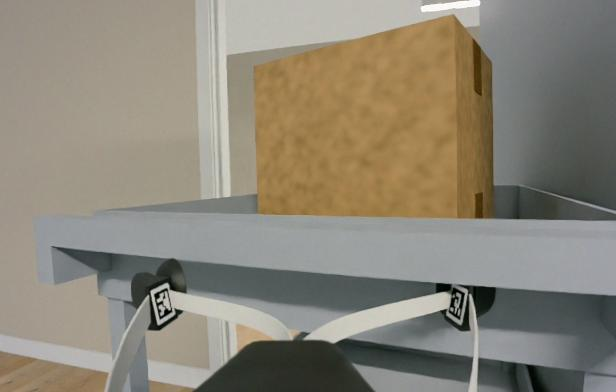

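Request:
move:
  blocking: false
  r2: {"base":{"translate_m":-0.05,"strafe_m":-0.08}}

Request:
wait:
  seconds: 1.5

Request:
move:
  blocking: false
  r2: {"base":{"translate_m":0.35,"strafe_m":0.03},"pace":"slow","contact_limits":{"translate_m":0.6}}

Request:
wait:
  seconds: 5
  cameras: ["r2_head_camera","r2_wrist_camera","r2_head_right_camera"]

Scene clock: 502.47 s.
move: r2 moving
r1: as last shown
r1.lidar_m: 0.86 0.87 3.94 4.46 3.08 1.38 1.08 1.03 1.11 1.40 1.37 1.05
r1.motor_effort: lift_m=+19(19) arm_m=-6(6) wheel_0=-10(10) wheel_1=-7(7) wheel_2=+0(0)
r1.servo_current: wrist_yaw_rad=39(72) wrist_pitch_rad=46(46) wrist_roll_rad=46(52) gripper_m=52(59)
r1.contact_limits: arm_m 0; translate_m 0.8
r1.wrist_depth_mm: - 211 225 162 283 325 375 / - 210 226 163 283 324 375 / - 211 227 163 283 325 370 / - 212 228 163 283 325 373 / - 215 228 163 287 327 375 / - 215 208 165 274 329 379 / - 144 221 163 281 336 379
r2.base_odometry: x=-2.875 y=-0.529 heading=-2.643
r2.turned_by_wheels: +0.001
r2.turned_by_imu: +0.001
r2.base_tilt: forward=-0.7 right=+0.1
r2.lidar_m: 0.46 0.59 2.60 2.62 3.02 4.24 - 2.50 1.03 0.72 0.63 0.46
r2.base_status: translate_m moving; strafe_m moving
r2.joint_positions: lift_m=+0.665 arm_m=+0.000 wrist_yaw_rad=+0.000 wrist_pitch_rad=+0.005 wrist_roll_rad=+0.001 gripper_m=+0.141
r2.joint_status: not commanded
r2.measured_speeds: translate_m=-0.066 strafe_m=-0.103 rotate_rad=-0.001 lift_m=+0.000 arm_m=+0.000 wrist_yaw_rad=+0.012 wrist_pitch_rad=+0.000 wrist_roll_rad=+0.000
r2.motor_effort: lift_m=+20(20) arm_m=+5(5) wheel_0=+4(8) wheel_1=-10(11) wheel_2=+10(12)
r2.servo_current: wrist_yaw_rad=39(65) wrist_pitch_rad=46(46) wrist_roll_rad=52(59) gripper_m=59(59)
r2.hand_pose: x=+0.4592 y=-0.0874 z=+0.8416 quat_wxyz=(+1.000, +0.000, +0.003, +0.000) (m; r2's base frame)
r2.wrist_depth_mm: - - 1576 - - 960 - / - - 1464 535 452 488 - / - - 1499 544 459 492 - / - 300 525 535 455 496 436 / 336 296 250 221 196 180 165 / - 195 216 278 194 224 216 / 1708 413 1537 - - - -
pictures: none

Scene clock: 503.50 s.
earlier move: r2 done
r1.base_odometry: x=-2.229 y=-1.605 heading=+1.509
r1.turned_by_wheels: +0.000
r1.turned_by_imu: +0.000
r1.base_tilt: forward=-1.6 right=+1.3
r1.lidar_m: 0.87 0.82 0.89 4.48 3.09 1.39 1.06 1.03 1.14 1.39 1.38 1.05
r1.base_status: not commanded
r1.joint_positions: lift_m=+0.900 arm_m=+0.470 wrist_yaw_rad=+0.000 wrist_pitch_rad=+0.002 wrist_roll_rad=+0.000 gripper_m=-0.034
r1.joint_status: not commanded
r1.measured_speeds: all 0
r1.motor_effort: lift_m=+19(19) arm_m=-6(6) wheel_0=-10(11) wheel_1=-6(7) wheel_2=+0(0)
r1.servo_current: wrist_yaw_rad=46(72) wrist_pitch_rad=46(52) wrist_roll_rad=39(72) gripper_m=59(65)
r1.contact_limits: arm_m 0; translate_m 0.8
r1.hand_pose: x=+0.9295 y=-0.0873 z=+1.0775 quat_wxyz=(+1.000, +0.000, +0.001, +0.000) (m; r1's base frame)
r1.wrist_depth_mm: - 210 226 162 282 324 375 / - 211 227 163 283 325 375 / - 212 227 164 283 327 373 / - 213 228 163 285 327 373 / - 215 228 164 285 327 377 / - 216 208 164 274 325 377 / - 144 222 163 282 336 379
r2.base_odometry: x=-2.871 y=-0.467 heading=-2.643
r2.turned_by_wheels: +0.000
r2.turned_by_imu: +0.000
r2.base_tilt: forward=-0.7 right=+0.1
r2.lidar_m: 0.46 0.59 2.67 2.65 3.14 4.22 - 2.42 1.02 0.69 0.60 0.50
r2.base_status: done
r2.joint_positions: lift_m=+0.665 arm_m=+0.000 wrist_yaw_rad=+0.001 wrist_pitch_rad=+0.005 wrist_roll_rad=+0.001 gripper_m=+0.141
r2.joint_status: not commanded
r2.measured_speeds: all 0
r2.motor_effort: lift_m=+20(20) arm_m=+4(5) wheel_0=+5(9) wheel_1=-3(13) wheel_2=+7(12)
r2.servo_current: wrist_yaw_rad=59(65) wrist_pitch_rad=52(52) wrist_roll_rad=52(59) gripper_m=52(65)
r2.hand_pose: x=+0.4593 y=-0.0871 z=+0.8416 quat_wxyz=(+1.000, +0.000, +0.003, +0.001) (m; r2's base frame)
r2.wrist_depth_mm: - - - - - - 345 / - - 627 535 480 1042 349 / - - 615 535 488 1078 357 / - 452 609 525 480 609 359 / 379 370 264 234 206 189 359 / - 195 204 285 192 188 357 / 1708 439 1576 - - - 355
wait: 1.03 of 1.5 s (r2 has come to rest)
pictures: none

Scene clock: 504.00 s.
move: r2 moving
r1: as last shown
r1.base_tilt: forward=-1.5 right=+1.3
r1.lidar_m: 0.86 0.83 0.91 4.45 3.06 1.36 1.06 1.02 1.14 1.41 1.38 1.05
r1.motor_effort: lift_m=+19(19) arm_m=-6(6) wheel_0=-10(11) wheel_1=-7(7) wheel_2=+0(0)
r1.servo_current: wrist_yaw_rad=39(72) wrist_pitch_rad=46(52) wrist_roll_rad=59(59) gripper_m=59(65)
r1.contact_limits: arm_m 0; translate_m 0.8
r1.wrist_depth_mm: - 211 227 162 283 324 373 / - 211 227 163 283 325 373 / - 211 228 164 283 325 375 / - 211 227 164 285 324 375 / - 216 228 164 286 329 375 / - 216 208 164 274 327 379 / - 144 222 163 281 336 379
r2.base_odometry: x=-2.881 y=-0.473 heading=-2.643
r2.turned_by_wheels: +0.000
r2.turned_by_imu: +0.000
r2.base_tilt: forward=-0.7 right=+0.0
r2.lidar_m: 0.46 0.58 2.65 2.67 3.10 4.23 - 2.41 0.97 0.66 0.60 0.50
r2.base_status: translate_m moving; strafe_m moving
r2.joint_positions: lift_m=+0.665 arm_m=+0.000 wrist_yaw_rad=+0.001 wrist_pitch_rad=+0.005 wrist_roll_rad=+0.001 gripper_m=+0.141
r2.joint_status: not commanded
r2.measured_speeds: translate_m=+0.049 strafe_m=+0.004 rotate_rad=+0.001 lift_m=+0.000 arm_m=+0.000 wrist_yaw_rad=+0.000 wrist_pitch_rad=+0.000 wrist_roll_rad=+0.000
r2.motor_effort: lift_m=+20(20) arm_m=+4(5) wheel_0=+2(9) wheel_1=+6(7) wheel_2=-9(10)
r2.servo_current: wrist_yaw_rad=46(59) wrist_pitch_rad=39(52) wrist_roll_rad=39(59) gripper_m=52(59)
r2.contact_limits: translate_m 0.6
r2.hand_pose: x=+0.4593 y=-0.0871 z=+0.8416 quat_wxyz=(+1.000, +0.000, +0.003, +0.001) (m; r2's base frame)
r2.wrist_depth_mm: - - - - - - 345 / - - 1499 517 473 1060 353 / - - 609 521 473 1078 359 / - 449 597 521 473 603 364 / 357 303 251 222 198 181 364 / - 211 306 279 202 180 362 / 1756 424 1537 - - 179 357
pictures: none

Scene clock: 508.30 s.
earlier move: r2 done
r1.base_odometry: x=-2.229 y=-1.605 heading=+1.509
r1.turned_by_wheels: +0.000
r1.turned_by_imu: +0.000
r1.base_tilt: forward=-1.5 right=+1.3
r1.lidar_m: 0.86 0.91 3.93 4.47 3.05 1.36 1.07 1.04 1.14 1.42 1.37 1.07
r1.base_status: not commanded
r1.joint_positions: lift_m=+0.900 arm_m=+0.470 wrist_yaw_rad=+0.000 wrist_pitch_rad=+0.002 wrist_roll_rad=+0.000 gripper_m=-0.034
r1.joint_status: not commanded
r1.measured_speeds: all 0
r1.motor_effort: lift_m=+19(19) arm_m=-6(6) wheel_0=-10(11) wheel_1=-7(7) wheel_2=+0(0)
r1.servo_current: wrist_yaw_rad=59(72) wrist_pitch_rad=46(52) wrist_roll_rad=46(72) gripper_m=65(65)
r1.contact_limits: arm_m 0; translate_m 0.8
r1.hand_pose: x=+0.9295 y=-0.0873 z=+1.0775 quat_wxyz=(+1.000, +0.000, +0.001, +0.000) (m; r1's base frame)
r1.wrist_depth_mm: - 210 226 161 283 325 373 / - 211 226 163 283 324 373 / - 211 227 164 283 325 373 / - 211 228 164 285 324 373 / - 215 228 163 286 327 375 / - 216 208 165 276 329 377 / 462 210 222 163 281 336 382
r2.base_odometry: x=-3.164 y=-0.660 heading=-2.643
r2.turned_by_wheels: +0.000
r2.turned_by_imu: -0.001
r2.base_tilt: forward=-0.7 right=+0.0
r2.lidar_m: 0.44 0.60 2.54 2.56 2.94 4.55 - 2.55 0.81 0.50 0.36 0.42
r2.base_status: done
r2.joint_positions: lift_m=+0.665 arm_m=+0.000 wrist_yaw_rad=-0.006 wrist_pitch_rad=+0.005 wrist_roll_rad=+0.001 gripper_m=+0.141
r2.joint_status: not commanded
r2.measured_speeds: all 0
r2.motor_effort: lift_m=+19(20) arm_m=+4(5) wheel_0=+1(12) wheel_1=+5(8) wheel_2=-8(17)
r2.servo_current: wrist_yaw_rad=52(65) wrist_pitch_rad=46(59) wrist_roll_rad=46(65) gripper_m=59(59)
r2.contact_limits: translate_m 0.6
r2.hand_pose: x=+0.4587 y=-0.0892 z=+0.8416 quat_wxyz=(+1.000, +0.000, +0.003, -0.003) (m; r2's base frame)
r2.wrist_depth_mm: - - - - - 469 - / - - - 544 459 477 - / - - - 554 462 473 - / - 418 1281 544 459 439 - / 345 309 259 222 195 177 162 / - 196 317 278 249 195 214 / - 407 1863 - - - -
wait: 4.30 of 5 s (r2 has come to rest)
pictures: r2_head_camera, r2_head_right_camera, r2_wrist_camera
Images, in order (width x height): r2_head_camera 420x560, r2_head_right_camera 420x672, r2_wrist_camera 616x392.

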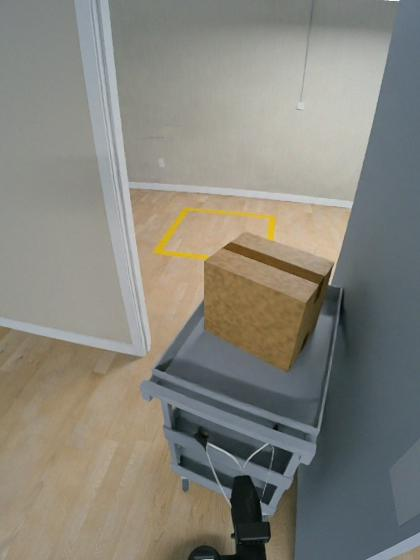

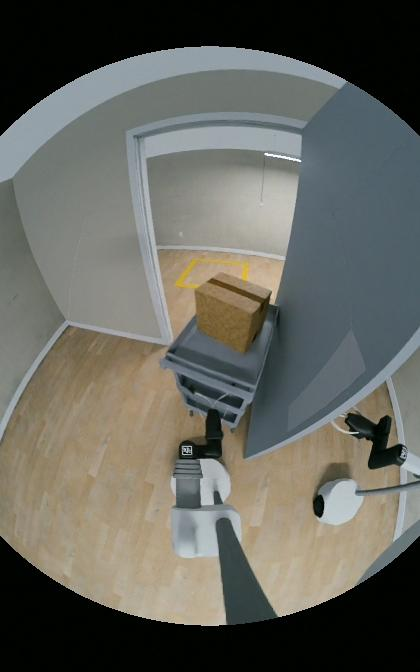

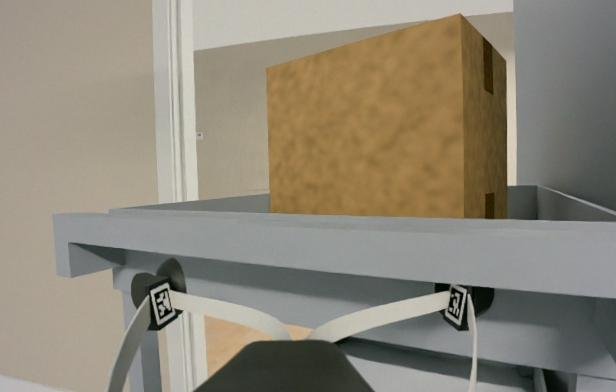

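Request:
move:
  blocking: false
  r2: {"base":{"translate_m":-0.04,"strafe_m":-0.1}}

Request:
wait:
  seconds: 1.5

Request:
move:
  blocking: false
  r2: {"base":{"translate_m":0.3,"strafe_m":0.06},"pace":"slow","contact_limits":{"translate_m":0.6}}

Request:
wait:
  seconds: 4.5
  cameras: ["r2_head_camera","r2_wrist_camera","r2_head_right_camera"]

Scene clock: 517.27 s.
move: r2 moving
r1: as last shown
r1.base_tilt: forward=-1.6 right=+1.3
r1.lidar_m: 0.84 0.86 3.93 4.46 3.08 1.37 1.06 1.05 1.11 1.40 1.37 1.05
r1.servo_current: wrist_yaw_rad=39(52) wrist_pitch_rad=46(46) wrist_roll_rad=52(52) gripper_m=59(65)
r1.contact_limits: arm_m 0; translate_m 0.8
r1.wrist_depth_mm: - 210 226 162 282 324 373 / - 213 227 163 283 325 373 / - 211 227 164 283 325 373 / - 212 229 164 285 325 373 / - 215 228 163 286 327 377 / - 215 208 165 276 329 377 / 445 209 221 163 281 338 379
r2.base_odometry: x=-3.168 y=-0.629 heading=-2.642
r2.turned_by_wheels: +0.001
r2.turned_by_imu: +0.001
r2.base_tilt: forward=-0.7 right=+0.1
r2.lidar_m: 0.50 0.60 2.55 2.58 3.02 4.55 - 2.53 0.78 0.50 0.35 0.43
r2.base_status: translate_m moving; strafe_m moving
r2.joint_positions: lift_m=+0.665 arm_m=+0.000 wrist_yaw_rad=+0.000 wrist_pitch_rad=+0.005 wrist_roll_rad=+0.001 gripper_m=+0.141
r2.joint_status: not commanded
r2.measured_speeds: translate_m=-0.045 strafe_m=-0.114 rotate_rad=+0.004 lift_m=+0.000 arm_m=+0.000 wrist_yaw_rad=+0.028 wrist_pitch_rad=+0.000 wrist_roll_rad=+0.000
r2.motor_effort: lift_m=+19(20) arm_m=+4(4) wheel_0=+11(11) wheel_1=-11(11) wheel_2=+9(9)
r2.servo_current: wrist_yaw_rad=33(52) wrist_pitch_rad=46(46) wrist_roll_rad=46(52) gripper_m=52(52)
r2.hand_pose: x=+0.4593 y=-0.0873 z=+0.8416 quat_wxyz=(+1.000, +0.000, +0.003, +0.000) (m; r2's base frame)
r2.wrist_depth_mm: - - - - - 842 - / - - - 549 455 455 - / - - - 564 462 488 - / - 421 1255 549 452 455 - / 349 364 256 222 194 175 161 / - 193 218 278 196 221 211 / - - 1255 - - - -
pictures: none

Scene clock: 518.37 s.
earlier move: r2 done
r1.base_odometry: x=-2.229 y=-1.605 heading=+1.509
r1.turned_by_wheels: +0.000
r1.turned_by_imu: +0.000
r1.base_tilt: forward=-1.6 right=+1.3
r1.lidar_m: 0.82 0.81 3.93 4.47 3.08 1.36 1.05 1.04 1.13 1.41 1.38 1.04
r1.base_status: not commanded
r1.joint_positions: lift_m=+0.900 arm_m=+0.470 wrist_yaw_rad=+0.000 wrist_pitch_rad=+0.002 wrist_roll_rad=+0.000 gripper_m=-0.034
r1.joint_status: not commanded
r1.measured_speeds: all 0
r1.motor_effort: lift_m=+19(19) arm_m=-6(6) wheel_0=-10(11) wheel_1=-7(7) wheel_2=+0(0)
r1.servo_current: wrist_yaw_rad=52(72) wrist_pitch_rad=46(46) wrist_roll_rad=46(65) gripper_m=52(65)
r1.contact_limits: arm_m 0; translate_m 0.8
r1.hand_pose: x=+0.9295 y=-0.0873 z=+1.0775 quat_wxyz=(+1.000, +0.000, +0.001, +0.000) (m; r1's base frame)
r1.wrist_depth_mm: - 211 226 162 282 324 370 / - 211 226 163 283 325 370 / - 211 227 164 285 324 375 / - 213 228 163 283 325 373 / - 216 228 163 283 325 375 / - 215 208 164 273 327 377 / - 213 222 163 281 338 382
r2.base_odometry: x=-3.177 y=-0.553 heading=-2.642
r2.turned_by_wheels: +0.000
r2.turned_by_imu: +0.001
r2.base_tilt: forward=-0.7 right=+0.1
r2.lidar_m: 0.49 0.57 2.56 2.64 3.10 4.52 - 2.44 0.74 0.43 0.30 0.33
r2.base_status: done
r2.joint_positions: lift_m=+0.665 arm_m=+0.000 wrist_yaw_rad=+0.004 wrist_pitch_rad=+0.005 wrist_roll_rad=+0.001 gripper_m=+0.141
r2.joint_status: not commanded
r2.measured_speeds: all 0
r2.motor_effort: lift_m=+20(20) arm_m=+4(5) wheel_0=+6(12) wheel_1=-2(11) wheel_2=+9(11)
r2.servo_current: wrist_yaw_rad=52(59) wrist_pitch_rad=46(59) wrist_roll_rad=52(59) gripper_m=59(59)
r2.hand_pose: x=+0.4596 y=-0.0863 z=+0.8416 quat_wxyz=(+1.000, +0.000, +0.003, +0.002) (m; r2's base frame)
r2.wrist_depth_mm: - - - - - - - / - 1229 - 521 466 - 402 / - 1205 1281 525 473 820 - / - 517 627 517 477 615 - / 384 315 242 211 189 174 - / - 439 201 277 189 175 - / - 452 1756 - - - -
wait: 1.10 of 1.5 s (r2 has come to rest)
pictures: none

Scene clock: 518.87 s.
move: r2 moving
r1: as last shown
r1.base_tilt: forward=-1.5 right=+1.2
r1.lidar_m: 0.84 0.82 3.94 4.46 3.06 1.37 1.06 1.03 1.14 1.39 1.37 1.06
r1.motor_effort: lift_m=+19(19) arm_m=-6(6) wheel_0=-10(10) wheel_1=-6(7) wheel_2=+0(0)
r1.servo_current: wrist_yaw_rad=52(59) wrist_pitch_rad=39(46) wrist_roll_rad=39(65) gripper_m=59(59)
r1.contact_limits: arm_m 0; translate_m 0.8
r1.wrist_depth_mm: - 211 226 162 282 324 373 / - 211 227 163 282 327 373 / - 212 227 164 283 325 370 / - 214 229 164 283 325 375 / - 216 228 164 283 327 375 / - 215 208 165 276 329 377 / - 213 222 163 281 336 379
r2.base_odometry: x=-3.186 y=-0.561 heading=-2.642
r2.turned_by_wheels: +0.000
r2.turned_by_imu: +0.000
r2.base_tilt: forward=-0.7 right=+0.1
r2.lidar_m: 0.49 0.58 2.53 2.64 3.09 4.56 - 2.46 0.72 0.44 0.28 0.36
r2.base_status: translate_m moving; strafe_m moving
r2.joint_positions: lift_m=+0.665 arm_m=+0.000 wrist_yaw_rad=+0.003 wrist_pitch_rad=+0.005 wrist_roll_rad=+0.001 gripper_m=+0.141
r2.joint_status: not commanded
r2.measured_speeds: translate_m=+0.049 strafe_m=+0.010 rotate_rad=-0.001 lift_m=+0.000 arm_m=+0.000 wrist_yaw_rad=-0.001 wrist_pitch_rad=+0.000 wrist_roll_rad=+0.000
r2.motor_effort: lift_m=+20(20) arm_m=+4(5) wheel_0=+12(12) wheel_1=+9(9) wheel_2=-11(11)
r2.servo_current: wrist_yaw_rad=39(59) wrist_pitch_rad=46(52) wrist_roll_rad=52(52) gripper_m=52(59)
r2.contact_limits: translate_m 0.6
r2.hand_pose: x=+0.4595 y=-0.0866 z=+0.8416 quat_wxyz=(+1.000, +0.000, +0.003, +0.001) (m; r2's base frame)
r2.wrist_depth_mm: - 1205 - - - - - / - - - 517 466 - 394 / - - 1308 521 469 - 399 / - 492 621 512 477 580 407 / 375 307 240 209 189 172 402 / - 220 218 276 191 171 404 / - 433 1921 - - - -
pictures: none

Scene clock: 522.70 s.
earlier move: r2 done
r1.base_odometry: x=-2.229 y=-1.605 heading=+1.509
r1.turned_by_wheels: +0.000
r1.turned_by_imu: +0.000
r1.base_tilt: forward=-1.5 right=+1.3
r1.lidar_m: 0.84 1.19 3.93 4.47 3.08 1.39 1.06 1.04 1.12 1.41 1.38 1.06
r1.base_status: not commanded
r1.joint_positions: lift_m=+0.900 arm_m=+0.470 wrist_yaw_rad=+0.000 wrist_pitch_rad=+0.002 wrist_roll_rad=+0.000 gripper_m=-0.034
r1.joint_status: not commanded
r1.measured_speeds: all 0
r1.motor_effort: lift_m=+19(19) arm_m=-6(6) wheel_0=-10(11) wheel_1=-6(7) wheel_2=+0(0)
r1.servo_current: wrist_yaw_rad=39(72) wrist_pitch_rad=39(52) wrist_roll_rad=52(78) gripper_m=52(65)
r1.contact_limits: arm_m 0; translate_m 0.8
r1.hand_pose: x=+0.9295 y=-0.0873 z=+1.0775 quat_wxyz=(+1.000, +0.000, +0.001, +0.000) (m; r1's base frame)
r1.wrist_depth_mm: 357 211 226 162 282 322 373 / 357 211 227 163 283 324 373 / 359 211 227 164 282 324 370 / 359 215 228 163 283 324 373 / 359 215 229 164 285 325 373 / 359 216 208 165 274 329 373 / 338 211 221 163 281 309 379
r2.base_odometry: x=-3.411 y=-0.749 heading=-2.643
r2.turned_by_wheels: -0.001
r2.turned_by_imu: -0.001
r2.base_tilt: forward=-0.7 right=+0.1
r2.lidar_m: 0.46 1.22 2.04 2.53 2.93 4.83 - 2.56 0.31 0.28 0.34 0.43
r2.base_status: done
r2.joint_positions: lift_m=+0.665 arm_m=+0.000 wrist_yaw_rad=-0.007 wrist_pitch_rad=+0.005 wrist_roll_rad=+0.001 gripper_m=+0.141
r2.joint_status: not commanded
r2.measured_speeds: all 0
r2.motor_effort: lift_m=+20(20) arm_m=+5(5) wheel_0=+2(12) wheel_1=+5(9) wheel_2=-10(15)
r2.servo_current: wrist_yaw_rad=46(65) wrist_pitch_rad=39(52) wrist_roll_rad=46(59) gripper_m=52(59)
r2.contact_limits: translate_m 0.6
r2.hand_pose: x=+0.4586 y=-0.0894 z=+0.8416 quat_wxyz=(+1.000, +0.000, +0.003, -0.003) (m; r2's base frame)
r2.wrist_depth_mm: - 991 - - - 410 - / - 991 - 554 462 413 - / - 976 - 569 473 418 - / - 904 - 554 462 421 640 / - 314 258 221 195 177 162 / - 196 315 279 248 193 213 / - 394 1863 - - - -
wait: 3.83 of 4.5 s (r2 has come to rest)
pictures: r2_head_camera, r2_head_right_camera, r2_wrist_camera
Images, in order (width x height): r2_head_camera 420x560, r2_head_right_camera 420x672, r2_wrist_camera 616x392.

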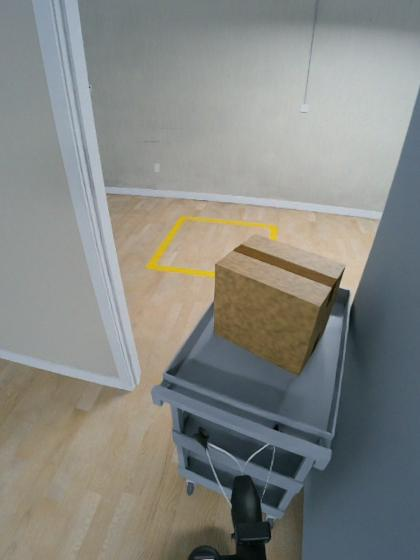

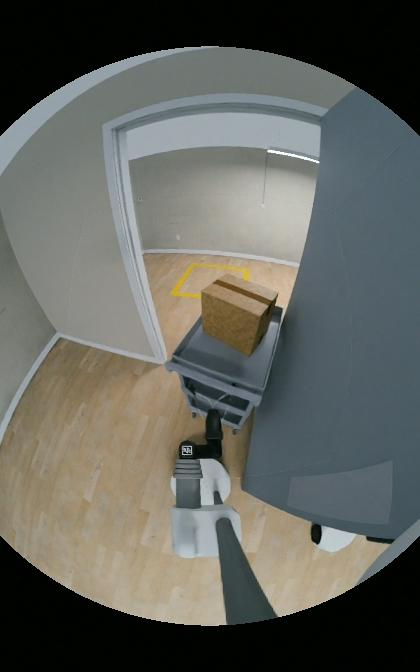

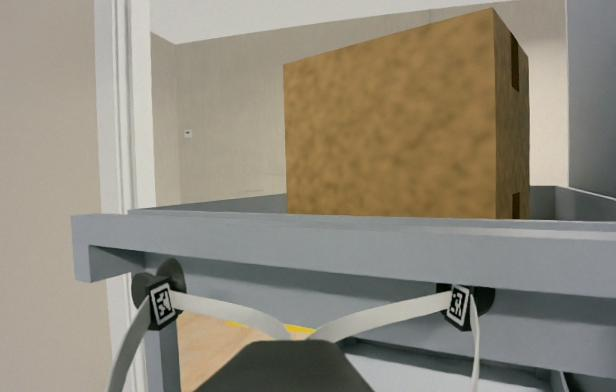

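Request:
move:
  blocking: false
  r2: {"base":{"translate_m":0.4,"strafe_m":-0.06},"pace":"slow","contact_limits":{"translate_m":0.6}}

Request:
wait:
  seconds: 5.3
  cameras: ["r2_head_camera","r2_wrist_camera","r2_head_right_camera"]

Scene clock: 527.37 s.
move: r2 moving
r1: as last shown
r1.lidar_m: 0.86 3.65 3.93 4.45 3.09 1.36 1.04 1.04 1.15 1.40 1.36 1.07
r1.motor_effort: lift_m=+19(19) arm_m=-6(6) wheel_0=-10(10) wheel_1=-6(7) wheel_2=+0(0)
r1.servo_current: wrist_yaw_rad=59(65) wrist_pitch_rad=46(52) wrist_roll_rad=33(59) gripper_m=59(65)
r1.contact_limits: arm_m 0; translate_m 0.8
r1.wrist_depth_mm: 364 211 224 162 283 324 373 / 366 212 227 163 282 324 370 / 364 212 228 163 283 324 373 / 366 215 228 164 282 327 370 / 366 213 229 163 285 327 373 / 364 215 208 164 276 330 379 / 338 211 222 163 281 310 379
r2.base_odometry: x=-3.423 y=-0.754 heading=-2.643
r2.turned_by_wheels: -0.001
r2.turned_by_imu: +0.000
r2.base_tilt: forward=-0.7 right=+0.1
r2.lidar_m: 0.45 1.17 2.00 2.53 2.93 4.82 - 2.58 0.30 0.29 0.35 0.43
r2.base_status: translate_m moving; strafe_m moving
r2.joint_positions: lift_m=+0.665 arm_m=+0.000 wrist_yaw_rad=-0.007 wrist_pitch_rad=+0.005 wrist_roll_rad=+0.001 gripper_m=+0.141
r2.joint_status: not commanded
r2.measured_speeds: translate_m=+0.048 strafe_m=-0.007 rotate_rad=+0.000 lift_m=+0.000 arm_m=+0.000 wrist_yaw_rad=+0.000 wrist_pitch_rad=+0.000 wrist_roll_rad=+0.000
r2.motor_effort: lift_m=+20(20) arm_m=+4(5) wheel_0=+4(9) wheel_1=+4(7) wheel_2=-15(15)
r2.servo_current: wrist_yaw_rad=46(65) wrist_pitch_rad=46(46) wrist_roll_rad=33(52) gripper_m=46(59)
r2.contact_limits: translate_m 0.6
r2.hand_pose: x=+0.4586 y=-0.0894 z=+0.8416 quat_wxyz=(+1.000, +0.000, +0.003, -0.003) (m; r2's base frame)
r2.wrist_depth_mm: - 976 - - - 410 - / - 991 - 559 462 415 - / - 991 - 559 473 418 - / - 904 - 549 466 424 647 / - 314 258 221 196 177 162 / - 196 314 279 249 192 213 / - 387 1863 - - - -
pictures: none

Scene clock: 532.17 s.
earlier move: r2 done
r1.base_odometry: x=-2.229 y=-1.605 heading=+1.509
r1.turned_by_wheels: +0.000
r1.turned_by_imu: +0.000
r1.base_tilt: forward=-1.6 right=+1.3
r1.lidar_m: 0.87 3.68 3.95 4.48 3.11 1.36 1.06 1.04 1.14 1.41 1.37 1.07
r1.base_status: not commanded
r1.joint_positions: lift_m=+0.900 arm_m=+0.470 wrist_yaw_rad=+0.000 wrist_pitch_rad=+0.002 wrist_roll_rad=+0.000 gripper_m=-0.034
r1.joint_status: not commanded
r1.measured_speeds: all 0
r1.motor_effort: lift_m=+19(19) arm_m=-6(6) wheel_0=-10(11) wheel_1=-7(7) wheel_2=+0(0)
r1.servo_current: wrist_yaw_rad=39(72) wrist_pitch_rad=46(52) wrist_roll_rad=33(65) gripper_m=65(72)
r1.contact_limits: arm_m 0; translate_m 0.8
r1.hand_pose: x=+0.9295 y=-0.0873 z=+1.0775 quat_wxyz=(+1.000, +0.000, +0.001, +0.000) (m; r1's base frame)
r1.wrist_depth_mm: - 213 226 162 283 320 370 / - 211 226 163 281 324 370 / - 213 227 163 283 325 370 / - 214 229 163 285 325 370 / - 216 227 163 283 325 373 / - 216 209 164 274 325 377 / - 210 222 163 281 309 379
r2.base_odometry: x=-3.791 y=-0.888 heading=-2.643
r2.turned_by_wheels: +0.000
r2.turned_by_imu: +0.000
r2.base_tilt: forward=-0.6 right=+0.1
r2.lidar_m: 0.48 0.87 1.23 2.47 2.88 4.93 - 0.42 0.33 0.34 0.40 0.40
r2.base_status: done
r2.joint_positions: lift_m=+0.665 arm_m=+0.000 wrist_yaw_rad=-0.007 wrist_pitch_rad=+0.005 wrist_roll_rad=+0.001 gripper_m=+0.141
r2.joint_status: not commanded
r2.measured_speeds: all 0
r2.motor_effort: lift_m=+19(20) arm_m=+4(5) wheel_0=+3(9) wheel_1=+3(7) wheel_2=-9(16)
r2.servo_current: wrist_yaw_rad=52(72) wrist_pitch_rad=46(52) wrist_roll_rad=46(65) gripper_m=52(59)
r2.contact_limits: translate_m 0.6
r2.hand_pose: x=+0.4586 y=-0.0894 z=+0.8416 quat_wxyz=(+1.000, +0.000, +0.003, -0.003) (m; r2's base frame)
r2.wrist_depth_mm: - - - - - 402 - / - - - - 477 404 473 / - - - - 488 410 473 / - - - 564 480 410 415 / - 327 270 227 196 176 162 / - - 336 283 250 195 211 / 1618 1756 389 - - - -
wait: 4.80 of 5.3 s (r2 has come to rest)
pictures: r2_head_camera, r2_head_right_camera, r2_wrist_camera
Images, in order (width x height): r2_head_camera 420x560, r2_head_right_camera 420x672, r2_wrist_camera 616x392.

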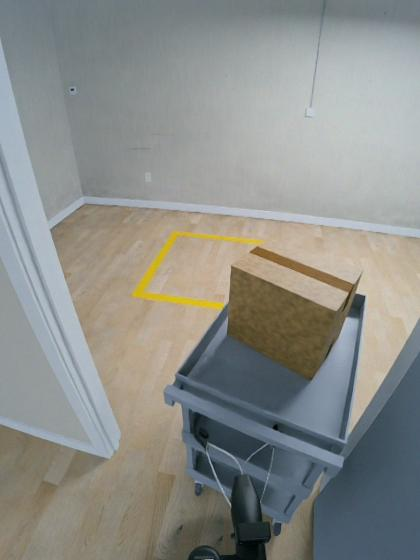

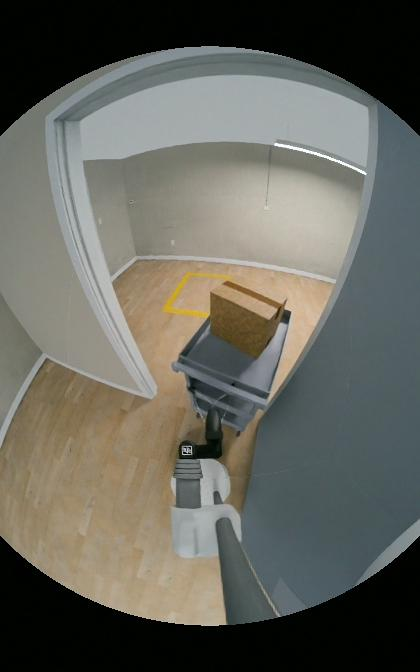

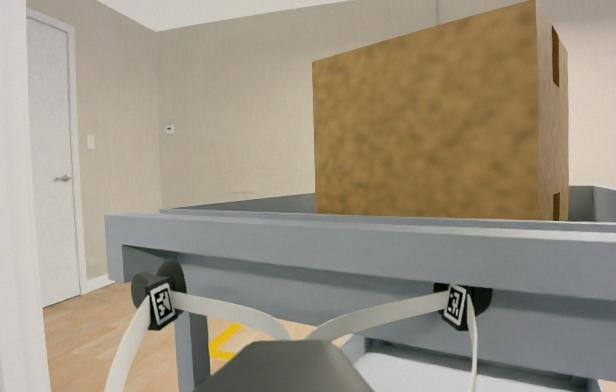

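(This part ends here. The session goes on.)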